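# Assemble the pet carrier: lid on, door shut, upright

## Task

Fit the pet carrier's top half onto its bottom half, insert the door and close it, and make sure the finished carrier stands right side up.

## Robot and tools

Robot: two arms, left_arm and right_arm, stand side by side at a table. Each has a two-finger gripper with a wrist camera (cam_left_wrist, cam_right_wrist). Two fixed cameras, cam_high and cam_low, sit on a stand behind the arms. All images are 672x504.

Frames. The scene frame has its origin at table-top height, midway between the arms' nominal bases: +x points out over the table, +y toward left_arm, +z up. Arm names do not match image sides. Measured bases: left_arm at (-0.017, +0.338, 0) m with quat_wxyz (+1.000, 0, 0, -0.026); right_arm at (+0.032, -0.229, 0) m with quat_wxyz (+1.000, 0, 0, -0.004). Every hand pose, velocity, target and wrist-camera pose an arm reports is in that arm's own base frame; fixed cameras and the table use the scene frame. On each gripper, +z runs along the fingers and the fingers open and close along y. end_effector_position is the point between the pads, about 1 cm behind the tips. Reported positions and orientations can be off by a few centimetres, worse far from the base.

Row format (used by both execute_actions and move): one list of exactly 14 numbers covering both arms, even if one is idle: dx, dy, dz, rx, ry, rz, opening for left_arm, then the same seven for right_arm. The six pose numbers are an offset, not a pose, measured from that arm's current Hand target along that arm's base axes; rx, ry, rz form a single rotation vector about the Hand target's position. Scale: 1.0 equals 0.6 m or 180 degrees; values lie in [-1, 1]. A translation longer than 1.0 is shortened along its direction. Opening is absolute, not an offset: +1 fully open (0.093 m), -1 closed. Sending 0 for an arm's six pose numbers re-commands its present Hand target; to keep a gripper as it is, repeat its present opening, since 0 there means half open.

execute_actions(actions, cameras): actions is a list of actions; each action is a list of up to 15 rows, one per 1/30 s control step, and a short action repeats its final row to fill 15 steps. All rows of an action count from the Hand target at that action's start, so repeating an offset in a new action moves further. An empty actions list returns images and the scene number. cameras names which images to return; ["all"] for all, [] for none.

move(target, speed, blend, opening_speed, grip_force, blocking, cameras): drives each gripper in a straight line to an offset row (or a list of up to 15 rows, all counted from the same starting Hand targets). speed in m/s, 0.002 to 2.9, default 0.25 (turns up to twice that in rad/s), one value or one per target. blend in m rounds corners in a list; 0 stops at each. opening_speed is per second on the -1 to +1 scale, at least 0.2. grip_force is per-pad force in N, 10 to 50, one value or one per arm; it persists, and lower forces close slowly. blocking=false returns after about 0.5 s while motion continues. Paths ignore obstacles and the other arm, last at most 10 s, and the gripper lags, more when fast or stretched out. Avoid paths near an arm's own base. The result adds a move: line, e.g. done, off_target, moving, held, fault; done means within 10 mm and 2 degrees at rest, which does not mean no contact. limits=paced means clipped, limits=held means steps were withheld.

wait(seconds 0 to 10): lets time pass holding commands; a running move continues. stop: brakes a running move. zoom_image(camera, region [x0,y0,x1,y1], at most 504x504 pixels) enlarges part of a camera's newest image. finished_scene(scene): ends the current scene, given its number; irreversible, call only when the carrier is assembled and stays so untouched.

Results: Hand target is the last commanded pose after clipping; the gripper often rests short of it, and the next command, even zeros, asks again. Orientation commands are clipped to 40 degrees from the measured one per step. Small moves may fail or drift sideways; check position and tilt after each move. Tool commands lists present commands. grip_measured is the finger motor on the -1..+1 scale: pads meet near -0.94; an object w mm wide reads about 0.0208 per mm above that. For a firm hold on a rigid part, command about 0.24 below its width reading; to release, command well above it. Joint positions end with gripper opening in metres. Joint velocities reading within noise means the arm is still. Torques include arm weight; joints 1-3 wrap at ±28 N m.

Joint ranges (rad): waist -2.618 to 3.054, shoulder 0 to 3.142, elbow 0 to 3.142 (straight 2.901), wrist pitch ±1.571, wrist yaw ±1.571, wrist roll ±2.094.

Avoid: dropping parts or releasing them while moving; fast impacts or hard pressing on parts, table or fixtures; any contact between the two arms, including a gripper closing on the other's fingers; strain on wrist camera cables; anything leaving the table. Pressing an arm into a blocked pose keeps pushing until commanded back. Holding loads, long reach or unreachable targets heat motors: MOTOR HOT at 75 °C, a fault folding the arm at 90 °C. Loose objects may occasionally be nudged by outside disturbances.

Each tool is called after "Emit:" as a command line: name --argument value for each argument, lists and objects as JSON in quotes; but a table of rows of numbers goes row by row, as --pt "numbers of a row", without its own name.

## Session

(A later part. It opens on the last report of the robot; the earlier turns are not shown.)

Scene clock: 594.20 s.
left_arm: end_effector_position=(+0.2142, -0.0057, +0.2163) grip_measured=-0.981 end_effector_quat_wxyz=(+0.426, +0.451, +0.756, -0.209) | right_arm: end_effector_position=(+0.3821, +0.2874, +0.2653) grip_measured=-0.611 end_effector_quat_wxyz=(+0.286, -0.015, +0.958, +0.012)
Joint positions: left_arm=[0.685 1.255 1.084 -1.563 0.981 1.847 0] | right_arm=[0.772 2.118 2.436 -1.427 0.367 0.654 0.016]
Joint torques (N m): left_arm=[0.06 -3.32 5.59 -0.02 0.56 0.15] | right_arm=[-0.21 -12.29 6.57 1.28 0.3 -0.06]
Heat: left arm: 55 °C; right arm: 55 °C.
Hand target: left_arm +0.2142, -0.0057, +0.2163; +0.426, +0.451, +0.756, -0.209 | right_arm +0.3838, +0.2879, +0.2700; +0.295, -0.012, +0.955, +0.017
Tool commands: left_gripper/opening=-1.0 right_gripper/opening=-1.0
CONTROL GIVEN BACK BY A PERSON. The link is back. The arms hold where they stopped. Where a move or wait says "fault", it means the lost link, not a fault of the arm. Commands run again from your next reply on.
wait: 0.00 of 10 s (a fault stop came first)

Emit:
move --target '[0,0,0,0,0,0,-1,0.012,0.018,0.042,0.003,-0.008,0.003,-1]' --speed 0.04 --cameras '["cam_left_wrist","cam_low"]'

Emit:
zoom_image --camera "cam_left_wrist" --region '[340, 60, 640, 290]'

Emit:
zoom_image --camera "cam_left_wrist" --region '[0, 0, 300, 230]'

Emit:
zoom_image --camera "cam_low" --region '[380, 150, 530, 300]'

Scene clock: 598.50 s.
left_arm: end_effector_position=(+0.2142, -0.0057, +0.2163) grip_measured=-0.981 end_effector_quat_wxyz=(+0.426, +0.451, +0.756, -0.209) | right_arm: end_effector_position=(+0.3872, +0.2947, +0.2747) grip_measured=-0.611 end_effector_quat_wxyz=(+0.286, -0.019, +0.958, +0.012)
Joint positions: left_arm=[0.685 1.255 1.084 -1.563 0.981 1.847 0] | right_arm=[0.775 2.275 2.758 -1.593 0.367 0.648 0.016]
Joint torques (N m): left_arm=[0.08 -3.14 5.52 0.01 0.56 0.14] | right_arm=[0.24 -12.96 10.14 1.34 0.4 -0.16]
Heat: left arm: 55 °C; right arm: 55 °C.
Hand target: left_arm +0.2142, -0.0057, +0.2163; +0.426, +0.451, +0.756, -0.209 | right_arm +0.3910, +0.2987, +0.2951; +0.306, -0.016, +0.952, +0.023
Off the commanded pose: left_arm 0.000 m, 0 deg | right_arm 0.021 m, 3 deg.
CONTROL GIVEN BACK BY A PERSON, as an earlier result said. Commands run again.
joint read past its limit (right arm) — joint 4 (wrist pitch), lower limit.
joint sent to its limit (right arm) — joint 4 (wrist pitch), lower limit. The joint targets still meet the commanded pose.
move: off_target (right_arm)
Images, in order (width x height): cam_low 672x504, cam_left_wrist 672x504.

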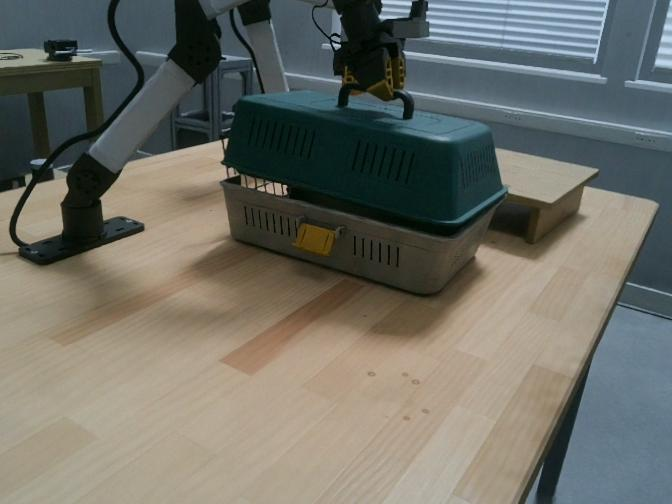

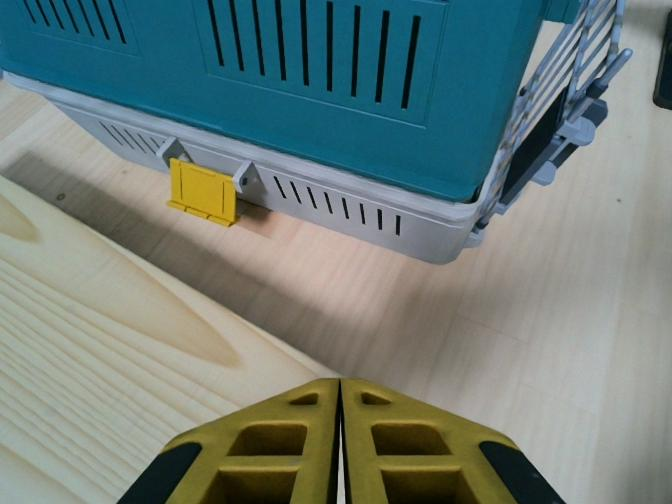

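Scaled by 1.680 from the camera's 672x504 image, which has a finer 960x720 frame.

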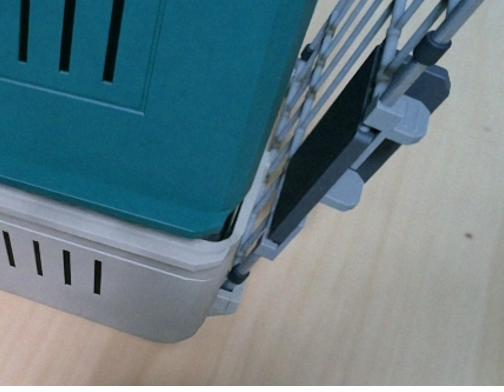

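Scaled by 1.680 from the camera's 672x504 image, which has a finer 960x720 frame.

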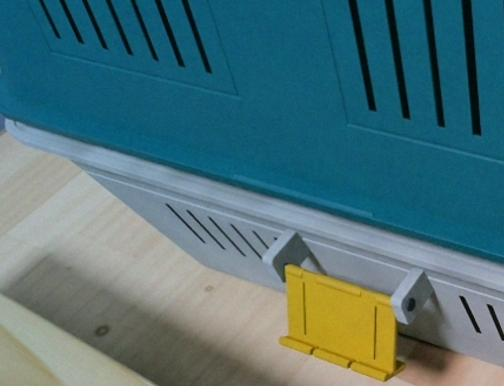

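Scaled by 3.360 from the camera's 672x504 image, which has a finer 960x720 frame.

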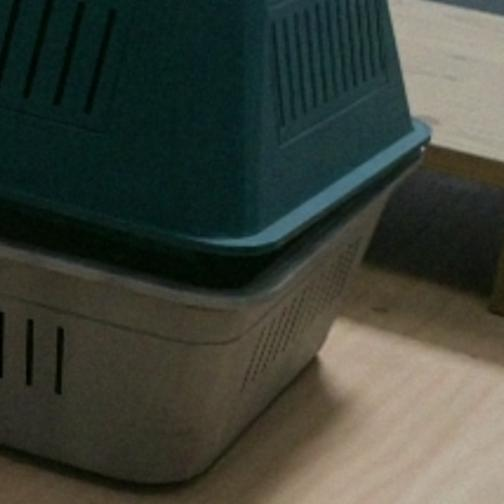

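Emit:
move --target '[0,0,0,0,0,0,-1,-0.009,0.0,-0.022,0.0,0,0.0,-1]' --speed 0.04 --cameras '["cam_left_wrist","cam_low"]'

Emit:
zoom_image --camera "cam_left_wrist" --region '[340, 60, 640, 290]'

Emit:
zoom_image --camera "cam_left_wrist" --region '[0, 0, 300, 230]'

Emit:
zoom_image --camera "cam_low" --region '[380, 150, 530, 300]'

Emit:
zoom_image --camera "cam_low" --region '[200, 150, 350, 270]'

Scene clock: 603.60 s.
left_arm: end_effector_position=(+0.2142, -0.0057, +0.2163) grip_measured=-0.981 end_effector_quat_wxyz=(+0.426, +0.451, +0.756, -0.209) | right_arm: end_effector_position=(+0.3878, +0.2989, +0.2653) grip_measured=-0.611 end_effector_quat_wxyz=(+0.286, -0.019, +0.958, +0.009)
Joint positions: left_arm=[0.685 1.255 1.084 -1.563 0.981 1.847 0] | right_arm=[0.783 2.235 2.639 -1.52 0.375 0.656 0.016]
Joint torques (N m): left_arm=[0.09 -3.21 5.52 0.01 0.54 0.17] | right_arm=[0.35 -15.94 5.22 1.34 0.35 -0.04]
Heat: left arm: 54 °C; right arm: 56 °C.
Hand target: left_arm +0.2142, -0.0057, +0.2163; +0.426, +0.451, +0.756, -0.209 | right_arm +0.3856, +0.2988, +0.2819; +0.306, -0.016, +0.952, +0.023
Off the commanded pose: left_arm 0.000 m, 0 deg | right_arm 0.017 m, 3 deg.
move: off_target (right_arm)
Images, in order (width x height): cam_low 672x504, cam_left_wrist 672x504.

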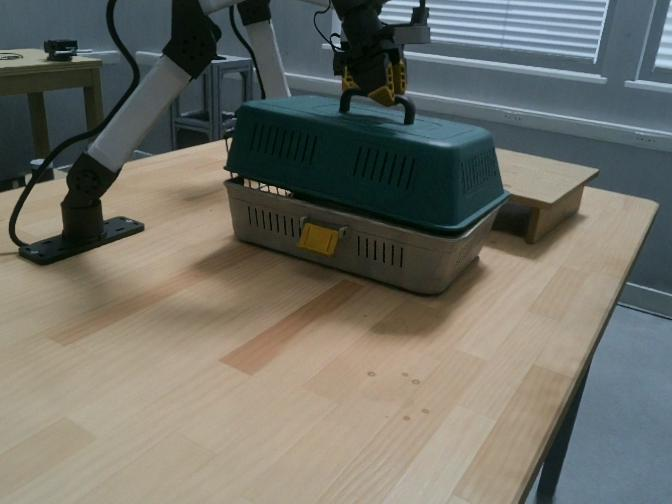

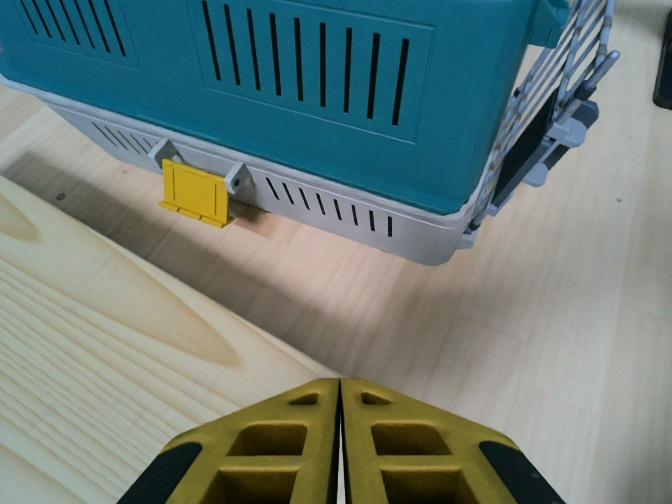

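Scaled by 1.680 from the camera's 672x504 image, which has a finer 960x720 frame.

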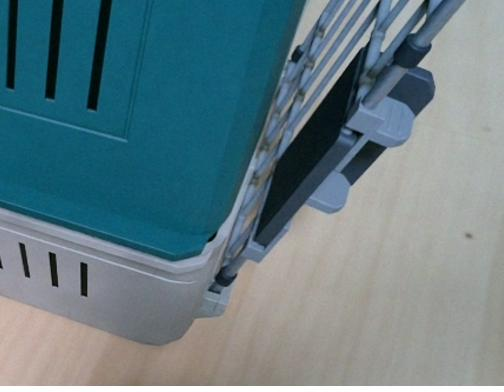

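Scaled by 1.680 from the camera's 672x504 image, which has a finer 960x720 frame.

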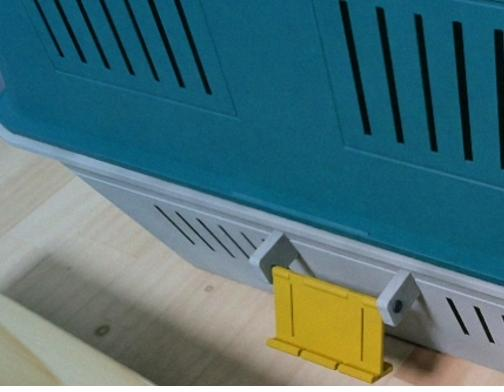

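Scaled by 3.360 from the camera's 672x504 image, which has a finer 960x720 frame.

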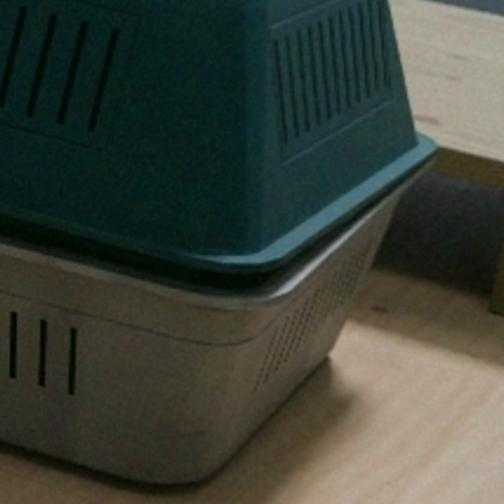

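Scaled by 3.360 from the camera's 672x504 image, which has a finer 960x720 frame.

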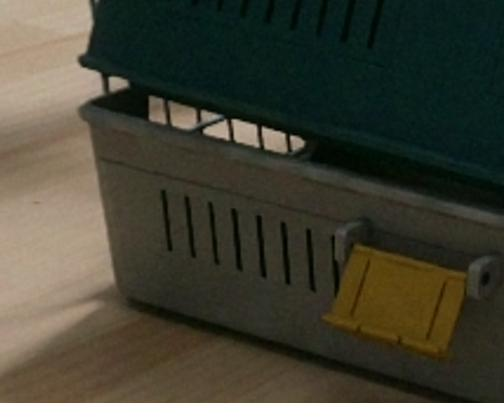

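Emit:
move --target '[0,0,0,0,0,0,-1,-0.004,0.002,0.008,0.014,-0.012,0.0,-1]' --speed 0.04 --cameras '["cam_left_wrist","cam_low"]'

Emit:
zoom_image --camera "cam_left_wrist" --region '[340, 60, 640, 290]'

Emit:
zoom_image --camera "cam_left_wrist" --region '[0, 0, 300, 230]'

Emit:
zoom_image --camera "cam_low" --region '[380, 150, 530, 300]'

Emit:
zoom_image --camera "cam_low" --region '[200, 150, 350, 270]'

Scene clock: 610.47 s.
left_arm: end_effector_position=(+0.2142, -0.0057, +0.2163) grip_measured=-0.981 end_effector_quat_wxyz=(+0.426, +0.451, +0.756, -0.209) | right_arm: end_effector_position=(+0.3850, +0.2962, +0.2628) grip_measured=-0.611 end_effector_quat_wxyz=(+0.295, -0.017, +0.955, +0.016)
Joint positions: left_arm=[0.685 1.255 1.084 -1.563 0.981 1.847 0] | right_arm=[0.783 2.127 2.429 -1.394 0.376 0.655 0.016]
Joint torques (N m): left_arm=[0.17 -3.25 5.53 0.02 0.58 0.11] | right_arm=[0.72 -16.39 5.96 1.56 0.33 0.03]
Heat: left arm: 54 °C; right arm: 59 °C.
Hand target: left_arm +0.2142, -0.0057, +0.2163; +0.426, +0.451, +0.756, -0.209 | right_arm +0.3832, +0.2998, +0.2868; +0.325, -0.009, +0.945, +0.043
Off the commanded pose: left_arm 0.000 m, 0 deg | right_arm 0.024 m, 5 deg.
move: off_target (right_arm)
Images, in order (width x height): cam_low 672x504, cam_left_wrist 672x504.

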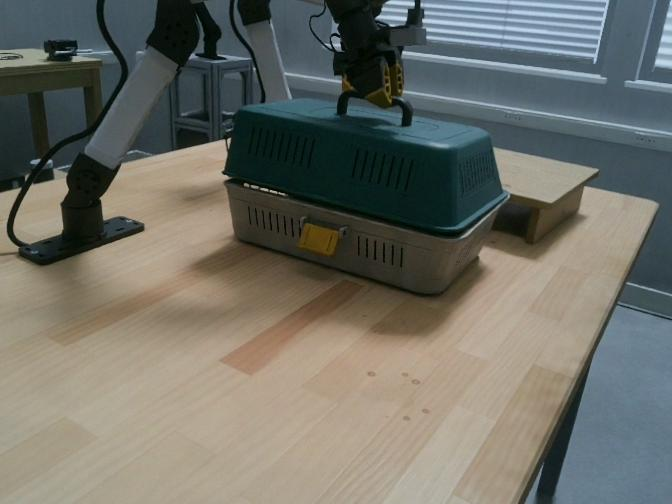

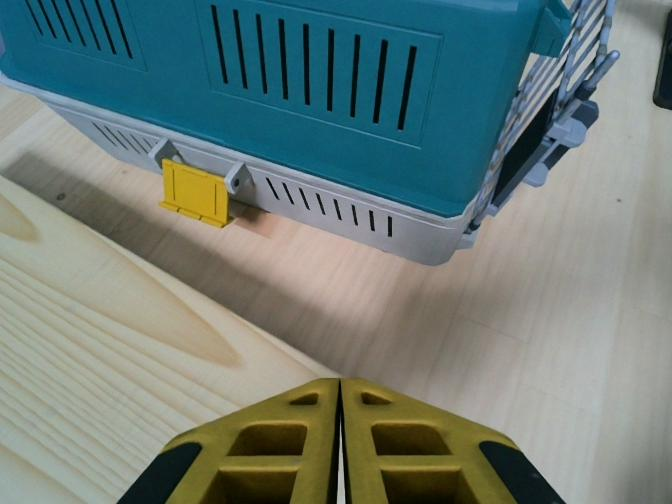

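Scaled by 1.680 from the camera's 672x504 image, which has a finer 960x720 frame.

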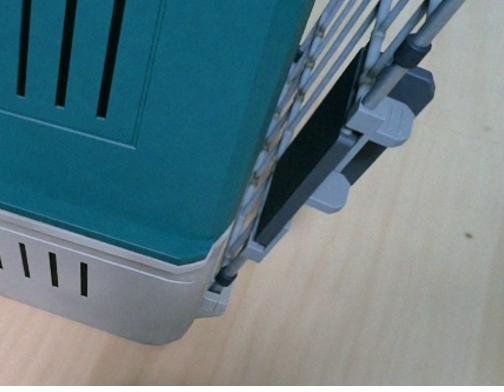

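Scaled by 1.680 from the camera's 672x504 image, which has a finer 960x720 frame.

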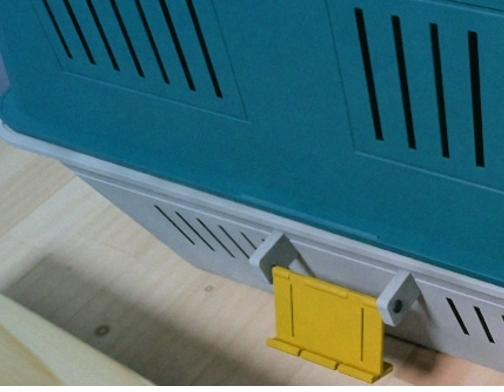

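Scaled by 3.360 from the camera's 672x504 image, which has a finer 960x720 frame.

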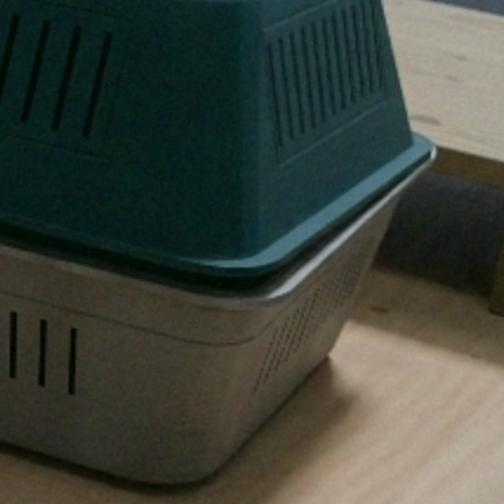

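Scaled by 3.360 from the camera's 672x504 image, which has a finer 960x720 frame.

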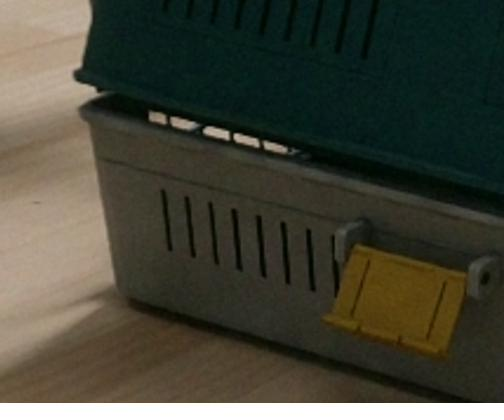

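Emit:
move --target '[0,0,0,0,0,0,-1,0.002,-0.004,-0.025,0.014,-0.006,0.0,-1]' --speed 0.04 --cameras '["cam_left_wrist","cam_low"]'

Emit:
zoom_image --camera "cam_left_wrist" --region '[340, 60, 640, 290]'

Emit:
zoom_image --camera "cam_low" --region '[380, 150, 530, 300]'

Emit:
zoom_image --camera "cam_low" --region '[200, 150, 350, 270]'

Scene clock: 614.70 s.
left_arm: end_effector_position=(+0.2142, -0.0057, +0.2163) grip_measured=-0.981 end_effector_quat_wxyz=(+0.426, +0.451, +0.756, -0.209) | right_arm: end_effector_position=(+0.3811, +0.2956, +0.2561) grip_measured=-0.611 end_effector_quat_wxyz=(+0.309, -0.013, +0.950, +0.042)
Joint positions: left_arm=[0.685 1.255 1.084 -1.563 0.981 1.847 0] | right_arm=[0.782 1.999 2.173 -1.209 0.358 0.655 0.016]
Joint torques (N m): left_arm=[0.06 -3.33 5.61 0.01 0.6 0.2] | right_arm=[-0.27 -14.37 5.75 1.73 0.29 0.02]
Heat: left arm: 54 °C; right arm: 59 °C.
Hand target: left_arm +0.2142, -0.0057, +0.2163; +0.426, +0.451, +0.756, -0.209 | right_arm +0.3844, +0.2975, +0.2718; +0.334, -0.003, +0.941, +0.064
Off the commanded pose: left_arm 0.000 m, 0 deg | right_arm 0.016 m, 4 deg.
move: off_target (right_arm)
Images, in order (width x height): cam_low 672x504, cam_left_wrist 672x504.

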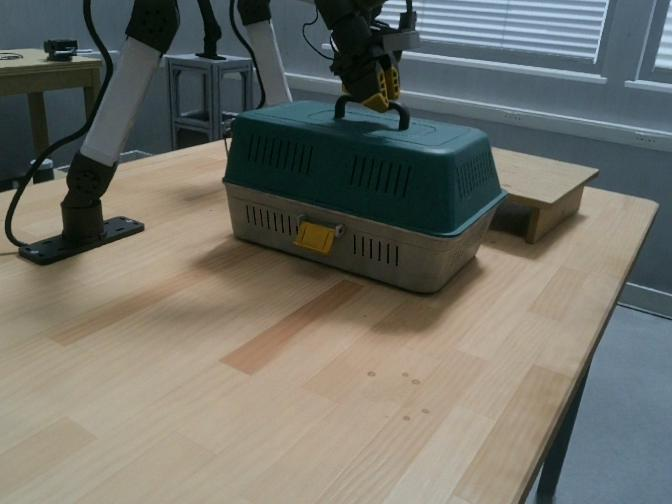

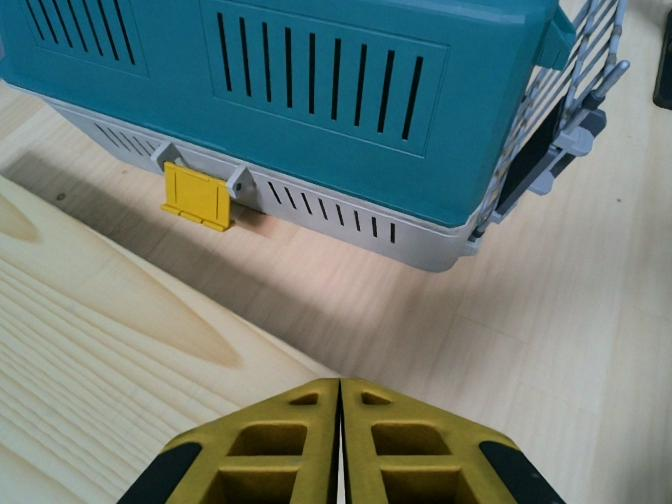

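Scaled by 1.680 from the camera's 672x504 image, which has a finer 960x720 frame.

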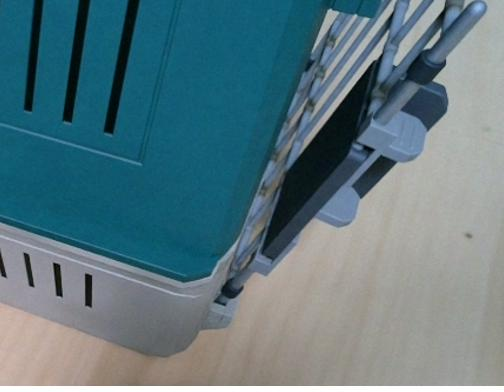

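Scaled by 3.360 from the camera's 672x504 image, which has a finer 960x720 frame.

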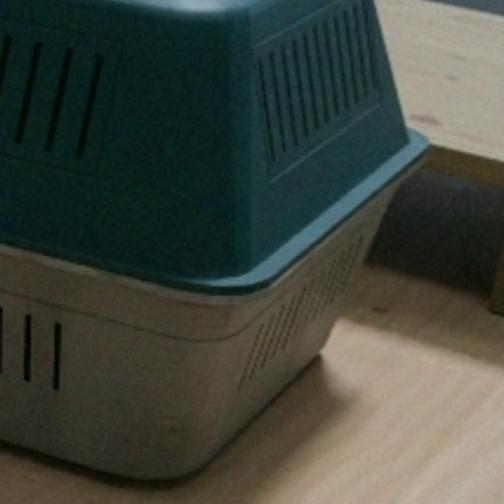

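Scaled by 3.360 from the camera's 672x504 image, which has a finer 960x720 frame.

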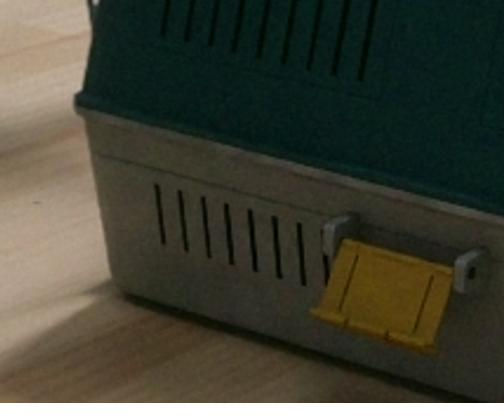

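Emit:
move --pt "0 0 0.13 0 0 0 -1 0 0 0 0 0 0 -1" --pt "-0.17 -0.27 0.13 -0.029 -0.001 0.236 -1 0 0 0 0 0 0 -1" --pt "-0.13 -0.44 0.04 -0.029 -0.001 0.236 -1 0 0 0 0 0 0 -1" --speed 0.15 --cameras '["cam_left_wrist","cam_high"]'

Emit:
zoom_image --camera "cam_left_wrist" --region '[0, 130, 300, 400]'

Emit:
zoom_image --camera "cam_left_wrist" --region '[380, 0, 580, 310]'

Scene clock: 627.30 s.
left_arm: end_effector_position=(+0.1346, -0.2671, +0.2416) grip_measured=-0.982 end_effector_quat_wxyz=(+0.493, +0.129, +0.857, -0.070) | right_arm: end_effector_position=(+0.3811, +0.2956, +0.2561) grip_measured=-0.611 end_effector_quat_wxyz=(+0.309, -0.013, +0.950, +0.042)
Joint positions: left_arm=[-1.592 1.278 1.147 -1.011 -0.984 -1.06 0] | right_arm=[0.782 1.999 2.173 -1.209 0.358 0.655 0.016]
Joint torques (N m): left_arm=[0.73 -4.07 5.91 1.33 -0.5 0.25] | right_arm=[-0.25 -14.38 5.67 1.74 0.29 0.02]
Heat: left arm: 55 °C; right arm: 60 °C.
Hand target: left_arm +0.1362, -0.2698, +0.2404; +0.494, +0.127, +0.857, -0.074 | right_arm +0.3843, +0.2975, +0.2718; +0.334, -0.003, +0.941, +0.064
Off the commanded pose: left_arm 0.003 m, 0 deg | right_arm 0.016 m, 4 deg.
move: off_target (right_arm)
Images, in order (width x height): cam_high 672x504, cam_left_wrist 672x504.

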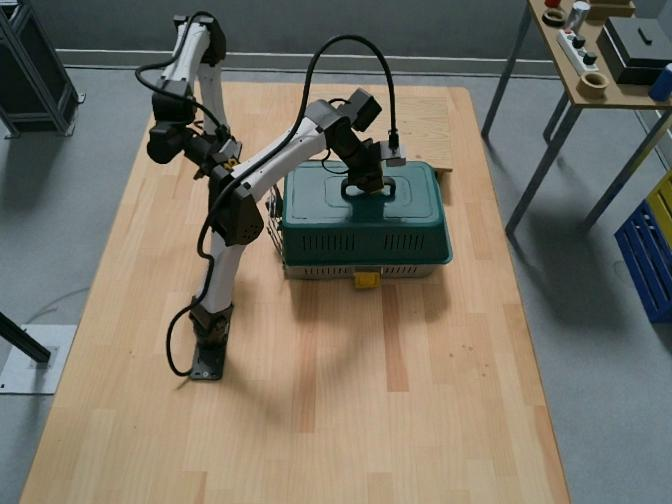

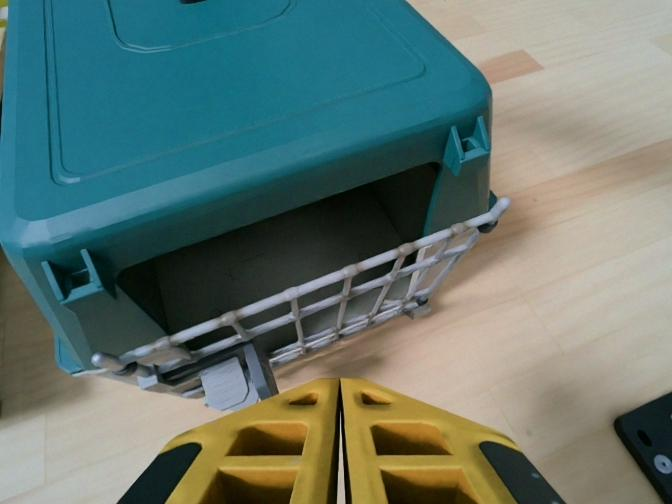

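Scaled by 1.680 from the camera's 672x504 image, which has a finer 960x720 frame.

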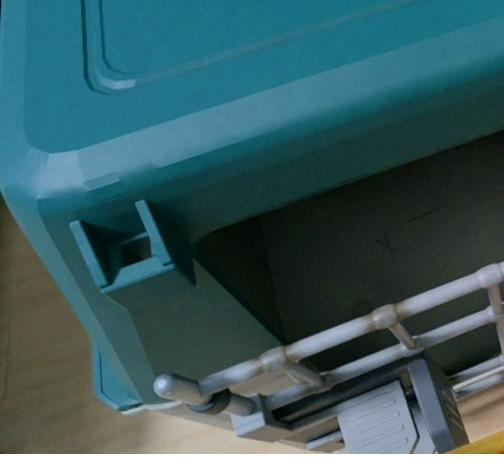

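Scaled by 1.626 from the camera's 672x504 image, which has a finer 960x720 frame.

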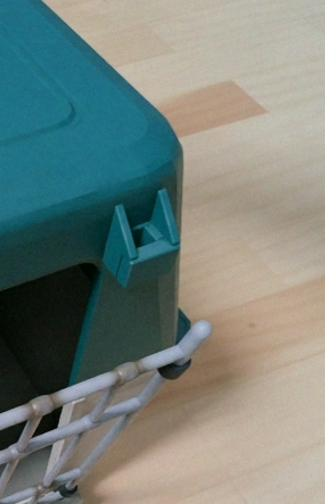

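Emit:
move --pt "0.015 -0.06 -0.11 0 0 0 -1 0 0 0 0 0 0 -1" --pt "0.11 -0.06 -0.115 0 0 0 -1 0 0 0 0 0 0 -1" --speed 0.06 --cameras '["cam_left_wrist"]'

Scene clock: 640.13 s.
left_arm: end_effector_position=(+0.2005, -0.3034, +0.1688) grip_measured=-0.982 end_effector_quat_wxyz=(+0.490, +0.130, +0.860, -0.064) | right_arm: end_effector_position=(+0.3811, +0.2956, +0.2561) grip_measured=-0.611 end_effector_quat_wxyz=(+0.309, -0.013, +0.950, +0.042)
Joint positions: left_arm=[-1.342 1.416 0.927 -0.397 -0.848 -0.722 0] | right_arm=[0.782 1.999 2.173 -1.209 0.358 0.655 0.016]
Joint torques (N m): left_arm=[0.49 -6.28 6.24 1.84 -0.35 0.31] | right_arm=[-0.25 -14.39 5.7 1.74 0.28 0.03]
Heat: left arm: 55 °C; right arm: 61 °C.
Hand target: left_arm +0.2023, -0.3057, +0.1715; +0.494, +0.127, +0.857, -0.074 | right_arm +0.3843, +0.2975, +0.2718; +0.334, -0.003, +0.941, +0.064
Off the commanded pose: left_arm 0.004 m, 1 deg | right_arm 0.016 m, 4 deg.
move: off_target (right_arm)
Images, in order (width x height): cam_left_wrist 672x504.

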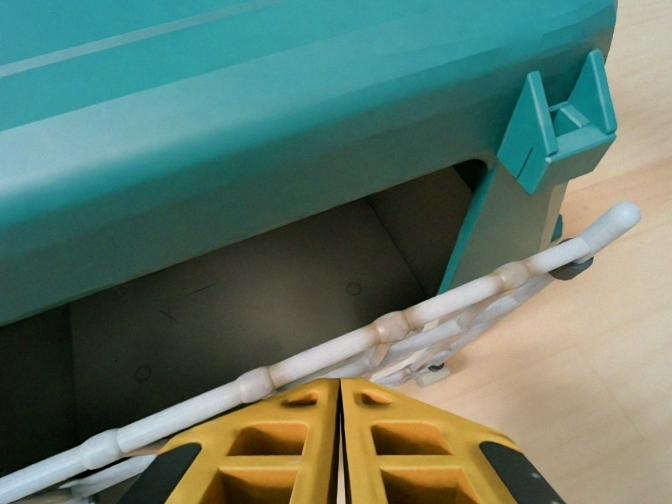

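Emit:
move --target '[0.017,0,0,0,0,0,-1,0,0,0,0,0,0,-1]' --speed 0.03 --cameras '["cam_left_wrist"]'

Emit:
move --target '[0.017,0,0,0,0,0,-1,0,0,0,0,0,0,-1]' --speed 0.03 --cameras '["cam_left_wrist"]'

Scene clock: 643.17 s.
left_arm: end_effector_position=(+0.2103, -0.3038, +0.1710) grip_measured=-0.982 end_effector_quat_wxyz=(+0.491, +0.129, +0.859, -0.067) | right_arm: end_effector_position=(+0.3811, +0.2956, +0.2561) grip_measured=-0.611 end_effector_quat_wxyz=(+0.309, -0.013, +0.950, +0.042)
Joint positions: left_arm=[-1.307 1.416 0.927 -0.36 -0.824 -0.682 0] | right_arm=[0.782 1.999 2.173 -1.209 0.358 0.655 0.016]
Joint torques (N m): left_arm=[0.46 -5.87 6.04 1.88 -0.33 0.29] | right_arm=[-0.24 -14.32 5.64 1.74 0.29 0.02]
Heat: left arm: 55 °C; right arm: 61 °C.
Hand target: left_arm +0.2124, -0.3058, +0.1715; +0.494, +0.127, +0.857, -0.074 | right_arm +0.3843, +0.2975, +0.2718; +0.334, -0.003, +0.941, +0.064
Off the commanded pose: left_arm 0.003 m, 1 deg | right_arm 0.016 m, 4 deg.
move: off_target (right_arm)
Images, in order (width x height): cam_left_wrist 672x504.

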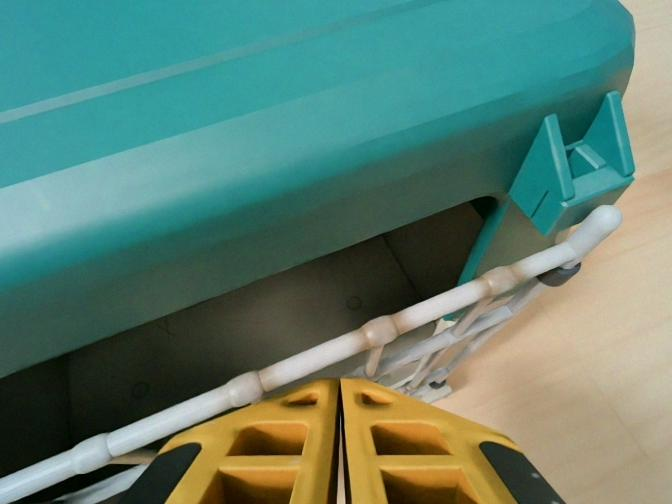

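Scene clock: 644.07 s.
left_arm: end_effector_position=(+0.2131, -0.3060, +0.1706) grip_measured=-0.982 end_effector_quat_wxyz=(+0.486, +0.139, +0.860, -0.070) | right_arm: end_effector_position=(+0.3824, +0.2949, +0.2565) grip_measured=-0.611 end_effector_quat_wxyz=(+0.310, -0.014, +0.950, +0.042)
Joint positions: left_arm=[-1.291 1.416 0.927 -0.343 -0.795 -0.648 0] | right_arm=[0.78 1.999 2.173 -1.207 0.359 0.65 0.016]
Joint torques (N m): left_arm=[2.19 -5.52 6.04 2.07 -0.35 0.31] | right_arm=[-0.05 -14.34 5.71 1.72 0.27 0.07]
Heat: left arm: 55 °C; right arm: 61 °C.
Hand target: left_arm +0.2227, -0.3057, +0.1715; +0.494, +0.127, +0.857, -0.074 | right_arm +0.3844, +0.2975, +0.2718; +0.334, -0.002, +0.941, +0.064
Off the commanded pose: left_arm 0.010 m, 2 deg | right_arm 0.016 m, 4 deg.
move: off_target (right_arm)
Images, in order (width x height): cam_left_wrist 672x504.

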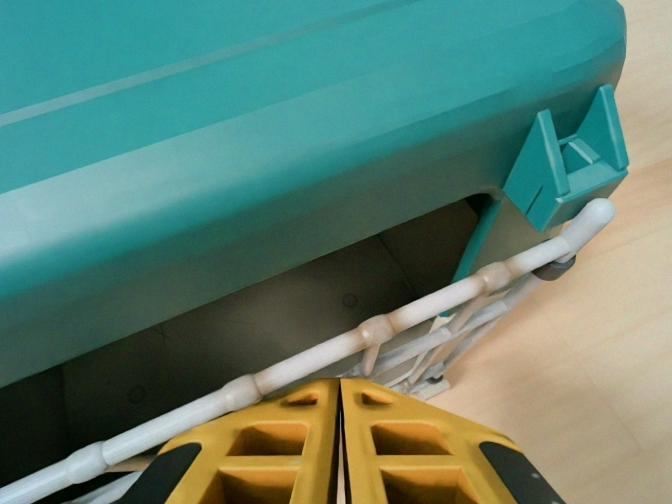

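Emit:
move --target '[-0.025,0,0,0,0,0,-1,0,0,0.03,0,-0.02,0,-1]' --speed 0.03 --cameras '["cam_left_wrist","cam_low"]'

Emit:
zoom_image --camera "cam_low" --region '[180, 60, 540, 310]'

Scene clock: 648.20 s.
left_arm: end_effector_position=(+0.2079, -0.3090, +0.1715) grip_measured=-0.982 end_effector_quat_wxyz=(+0.488, +0.137, +0.858, -0.076) | right_arm: end_effector_position=(+0.3802, +0.2945, +0.2607) grip_measured=-0.611 end_effector_quat_wxyz=(+0.317, -0.015, +0.947, +0.039)
Joint positions: left_arm=[-1.311 1.416 0.927 -0.343 -0.807 -0.666 0] | right_arm=[0.787 1.989 2.17 -1.207 0.374 0.649 0.016]
Joint torques (N m): left_arm=[-0.42 -6.31 6.02 1.56 -0.62 -0.05] | right_arm=[0.64 -15.69 6.54 1.89 0.59 -0.05]
Heat: left arm: 55 °C; right arm: 61 °C.
Hand target: left_arm +0.2076, -0.3058, +0.1715; +0.494, +0.127, +0.857, -0.074 | right_arm +0.3844, +0.2975, +0.2896; +0.363, -0.005, +0.930, +0.064
Off the commanded pose: left_arm 0.003 m, 1 deg | right_arm 0.030 m, 6 deg.
move: off_target (right_arm)
Images, in order (width x height): cam_low 672x504, cam_left_wrist 672x504.

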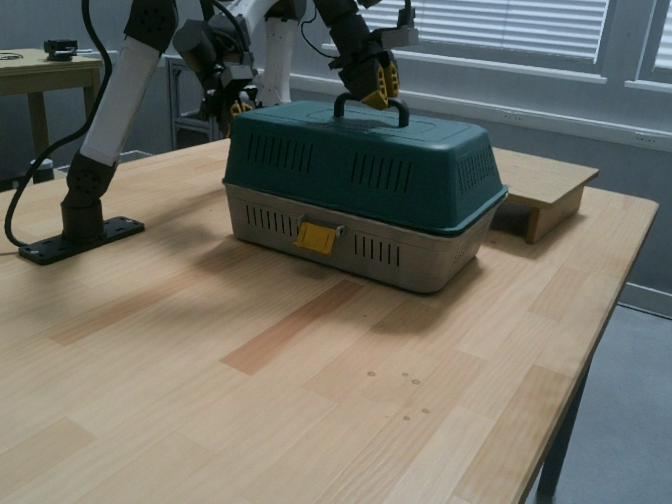

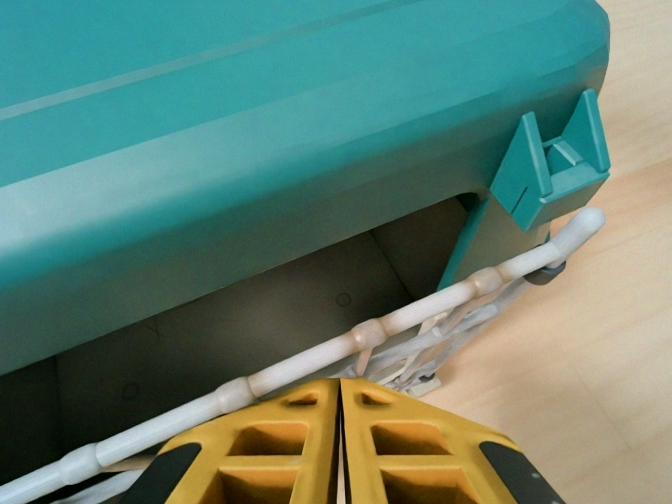

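Scaled by 1.400 from the camera's 672x504 image, which has a finer 960x720 frame.

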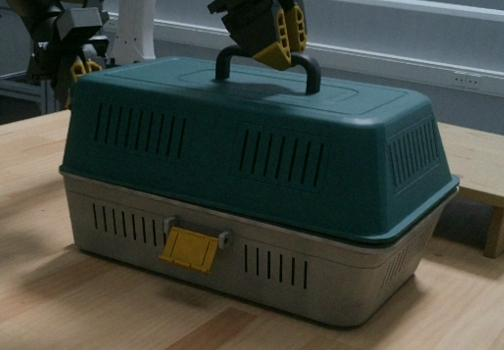

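Emit:
move --target '[0,0,0,0,0,0,-1,0,0,0.012,0,0.04,0,-1]' --speed 0.03 --cameras '["cam_left_wrist","cam_low"]'

Emit:
zoom_image --camera "cam_low" --region '[180, 60, 540, 310]'

Scene clock: 654.23 s.
left_arm: end_effector_position=(+0.2079, -0.3089, +0.1716) grip_measured=-0.982 end_effector_quat_wxyz=(+0.489, +0.137, +0.858, -0.076) | right_arm: end_effector_position=(+0.3776, +0.2954, +0.2753) grip_measured=-0.611 end_effector_quat_wxyz=(+0.276, -0.015, +0.960, +0.039)
Joint positions: left_arm=[-1.311 1.416 0.927 -0.343 -0.807 -0.667 0] | right_arm=[0.773 2.156 2.552 -1.488 0.315 0.664 0.016]
Joint torques (N m): left_arm=[-0.39 -6.2 6.02 1.58 -0.58 -0.06] | right_arm=[-0.72 -12.56 10.86 1.4 0.25 0.05]
Heat: left arm: 55 °C; right arm: 61 °C.
Hand target: left_arm +0.2076, -0.3058, +0.1715; +0.494, +0.127, +0.857, -0.074 | right_arm +0.3844, +0.2974, +0.2970; +0.304, +0.000, +0.951, +0.064
Off the commanded pose: left_arm 0.003 m, 1 deg | right_arm 0.023 m, 5 deg.
move: off_target (right_arm)
Images, in order (width x height): cam_low 672x504, cam_left_wrist 672x504.

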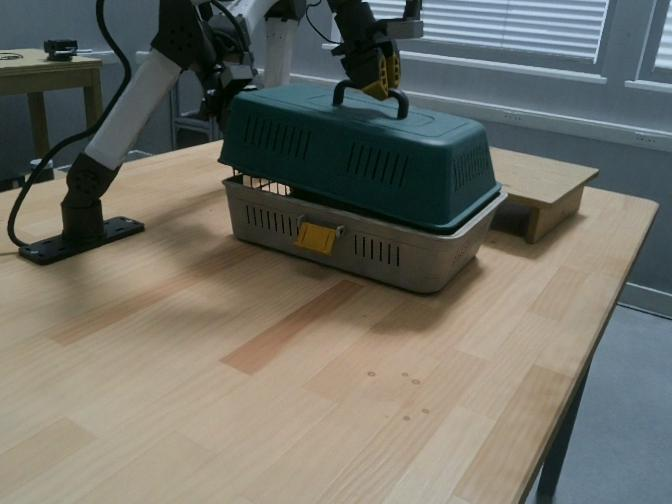

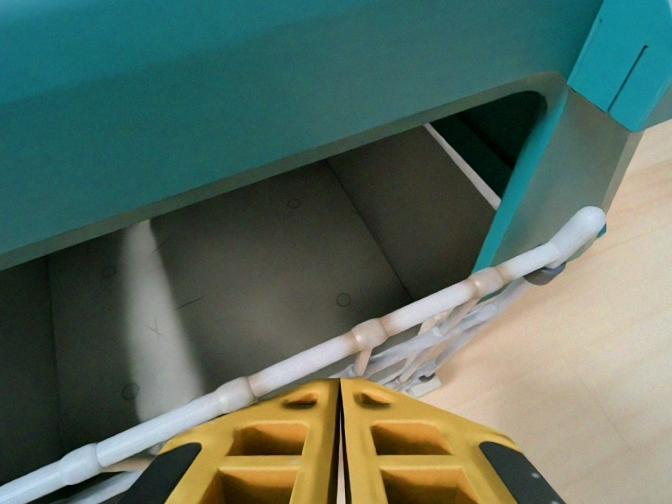

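Scaled by 1.400 from the camera's 672x504 image, which has a finer 960x720 frame.

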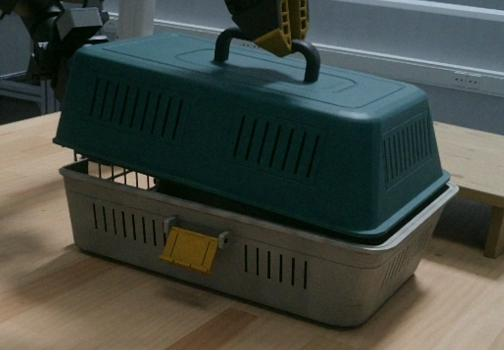

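Emit:
move --target '[0.025,0,0,0,0,0,-1,0,0,0.0,0,0.0,0,-1]' --speed 0.03 --cameras '["cam_left_wrist"]'

Scene clock: 658.03 s.
left_arm: end_effector_position=(+0.2170, -0.3065, +0.1722) grip_measured=-0.982 end_effector_quat_wxyz=(+0.488, +0.132, +0.860, -0.076) | right_arm: end_effector_position=(+0.3808, +0.2945, +0.2777) grip_measured=-0.611 end_effector_quat_wxyz=(+0.282, -0.012, +0.959, +0.040)
Joint positions: left_arm=[-1.278 1.416 0.927 -0.325 -0.788 -0.645 0] | right_arm=[0.769 2.16 2.563 -1.485 0.32 0.664 0.016]
Joint torques (N m): left_arm=[1.03 -5.45 6.19 1.9 -0.42 0.29] | right_arm=[-0.32 -12.64 10.51 1.35 0.19 0.05]
Heat: left arm: 55 °C; right arm: 61 °C.
Hand target: left_arm +0.2226, -0.3058, +0.1715; +0.494, +0.127, +0.857, -0.074 | right_arm +0.3844, +0.2975, +0.2970; +0.304, -0.001, +0.951, +0.064
Off the commanded pose: left_arm 0.006 m, 1 deg | right_arm 0.020 m, 4 deg.
move: off_target (right_arm)
Images, in order (width x height): cam_left_wrist 672x504.

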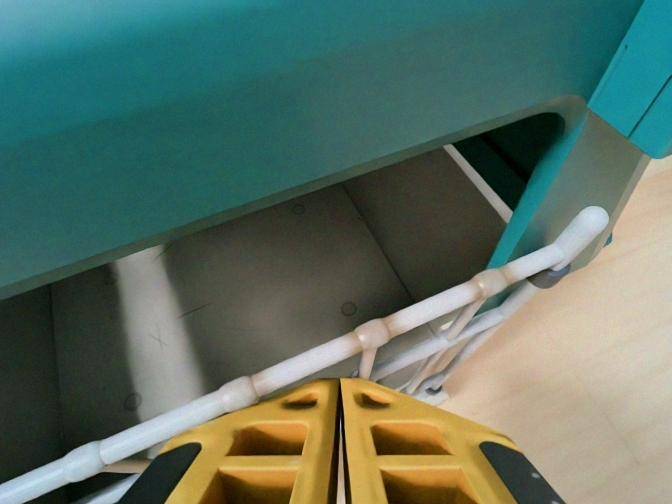

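Emit:
move --target '[-0.003,0,0,0,0,0,-1,0,0,-0.01,0,-0.014,0,-1]' --speed 0.03 --cameras '["cam_left_wrist","cam_low"]'

Emit:
zoom_image --camera "cam_low" --region '[180, 60, 540, 310]'

Emit:
zoom_image --camera "cam_left_wrist" --region '[460, 60, 670, 420]'

Scene clock: 665.07 s.
left_arm: end_effector_position=(+0.2178, -0.3059, +0.1722) grip_measured=-0.982 end_effector_quat_wxyz=(+0.488, +0.131, +0.860, -0.075) | right_arm: end_effector_position=(+0.3835, +0.2956, +0.2621) grip_measured=-0.611 end_effector_quat_wxyz=(+0.288, -0.011, +0.957, +0.035)
Joint positions: left_arm=[-1.276 1.416 0.927 -0.325 -0.788 -0.645 0] | right_arm=[0.772 2.095 2.376 -1.359 0.339 0.664 0.016]
Joint torques (N m): left_arm=[0.49 -5.45 6.01 1.84 -0.48 0.23] | right_arm=[0.25 -16.76 6.39 1.65 0.33 -0.03]
Heat: left arm: 55 °C; right arm: 59 °C.
Hand target: left_arm +0.2208, -0.3058, +0.1715; +0.494, +0.127, +0.857, -0.074 | right_arm +0.3844, +0.2975, +0.2909; +0.325, -0.002, +0.944, +0.064
Off the commanded pose: left_arm 0.003 m, 1 deg | right_arm 0.029 m, 6 deg.
move: off_target (right_arm)
Images, in order (width x height): cam_low 672x504, cam_left_wrist 672x504.

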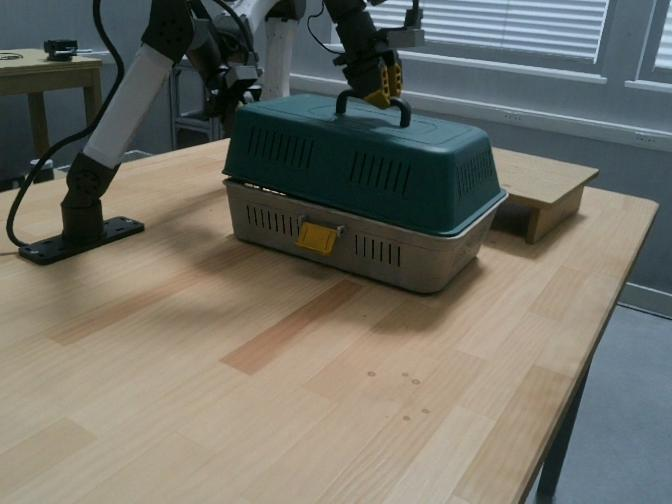

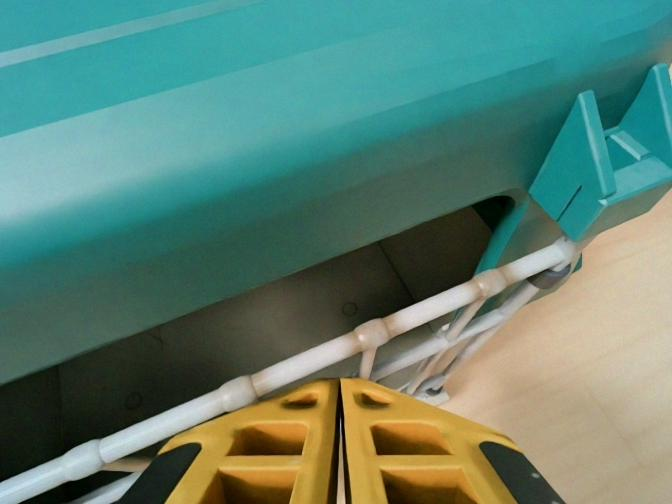

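Scaled by 1.400 from the camera's 672x504 image, which has a finer 960x720 frame.

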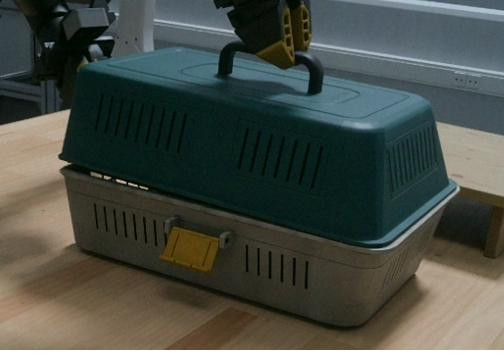

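Scaled by 1.400 from the camera's 672x504 image, which has a finer 960x720 frame.

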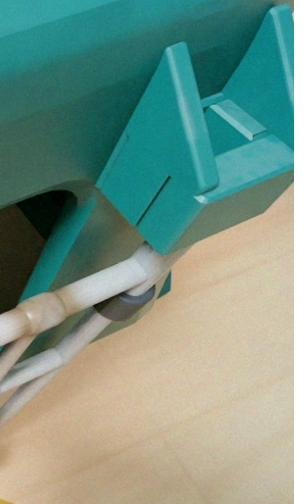

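Emit:
move --target '[0.015,0,0,0,0,0,-1,-0.006,0,0.005,0,0,0,-1]' --speed 0.03 --cameras '["cam_left_wrist","cam_low"]'

Emit:
zoom_image --camera "cam_left_wrist" --region '[460, 60, 670, 420]'

Emit:
zoom_image --camera "cam_low" --region '[180, 60, 540, 310]'

Scene clock: 672.30 s.
left_arm: end_effector_position=(+0.2243, -0.3046, +0.1728) grip_measured=-0.982 end_effector_quat_wxyz=(+0.487, +0.131, +0.860, -0.075) | right_arm: end_effector_position=(+0.3847, +0.2967, +0.2635) grip_measured=-0.611 end_effector_quat_wxyz=(+0.293, -0.010, +0.955, +0.035)
Joint positions: left_arm=[-1.252 1.416 0.927 -0.31 -0.771 -0.622 0] | right_arm=[0.775 2.095 2.376 -1.351 0.345 0.664 0.016]
Joint torques (N m): left_arm=[1.03 -4.75 6.19 1.99 -0.44 0.28] | right_arm=[0.62 -17.18 6.98 1.48 0.31 0.02]
Heat: left arm: 55 °C; right arm: 62 °C.
Hand target: left_arm +0.2299, -0.3058, +0.1715; +0.494, +0.127, +0.857, -0.074 | right_arm +0.3808, +0.2975, +0.2939; +0.325, -0.002, +0.944, +0.064
Off the commanded pose: left_arm 0.006 m, 1 deg | right_arm 0.031 m, 5 deg.
move: off_target (right_arm)
Images, in order (width x height): cam_low 672x504, cam_left_wrist 672x504.

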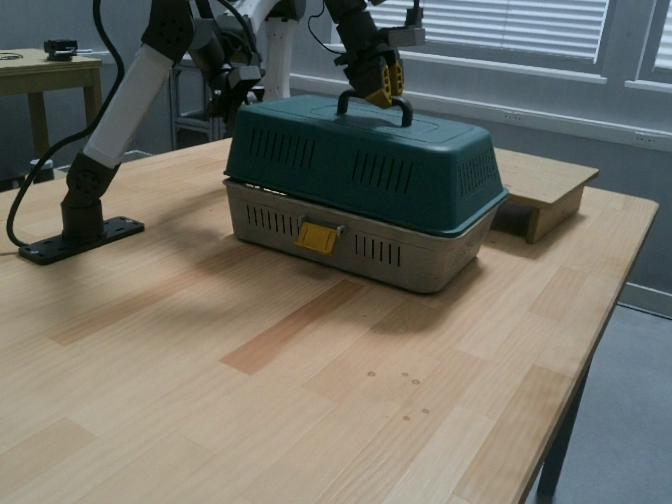

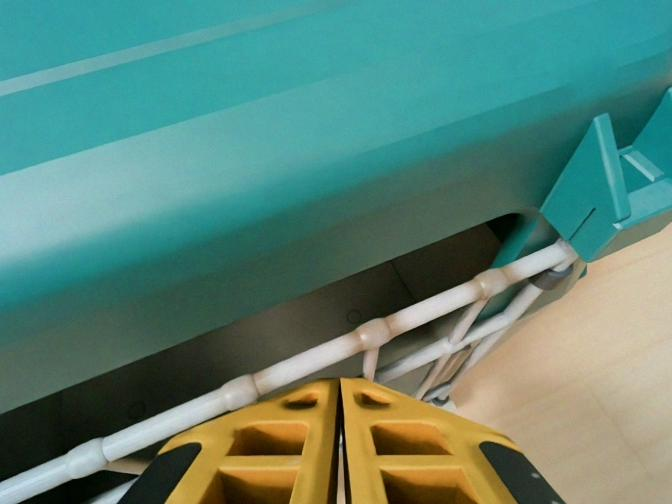

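Scaled by 1.400 from the camera's 672x504 image, which has a finer 960x720 frame.

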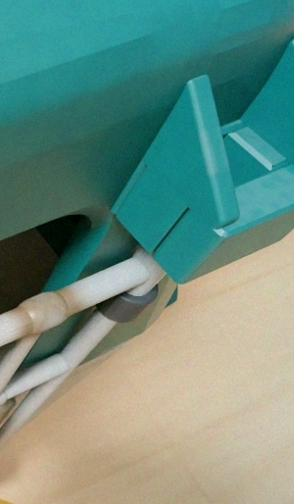

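Scaled by 1.400 from the camera's 672x504 image, which has a finer 960x720 frame.

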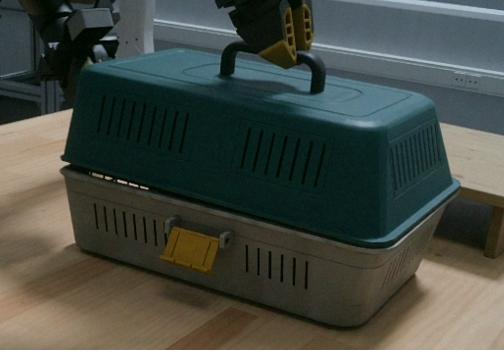

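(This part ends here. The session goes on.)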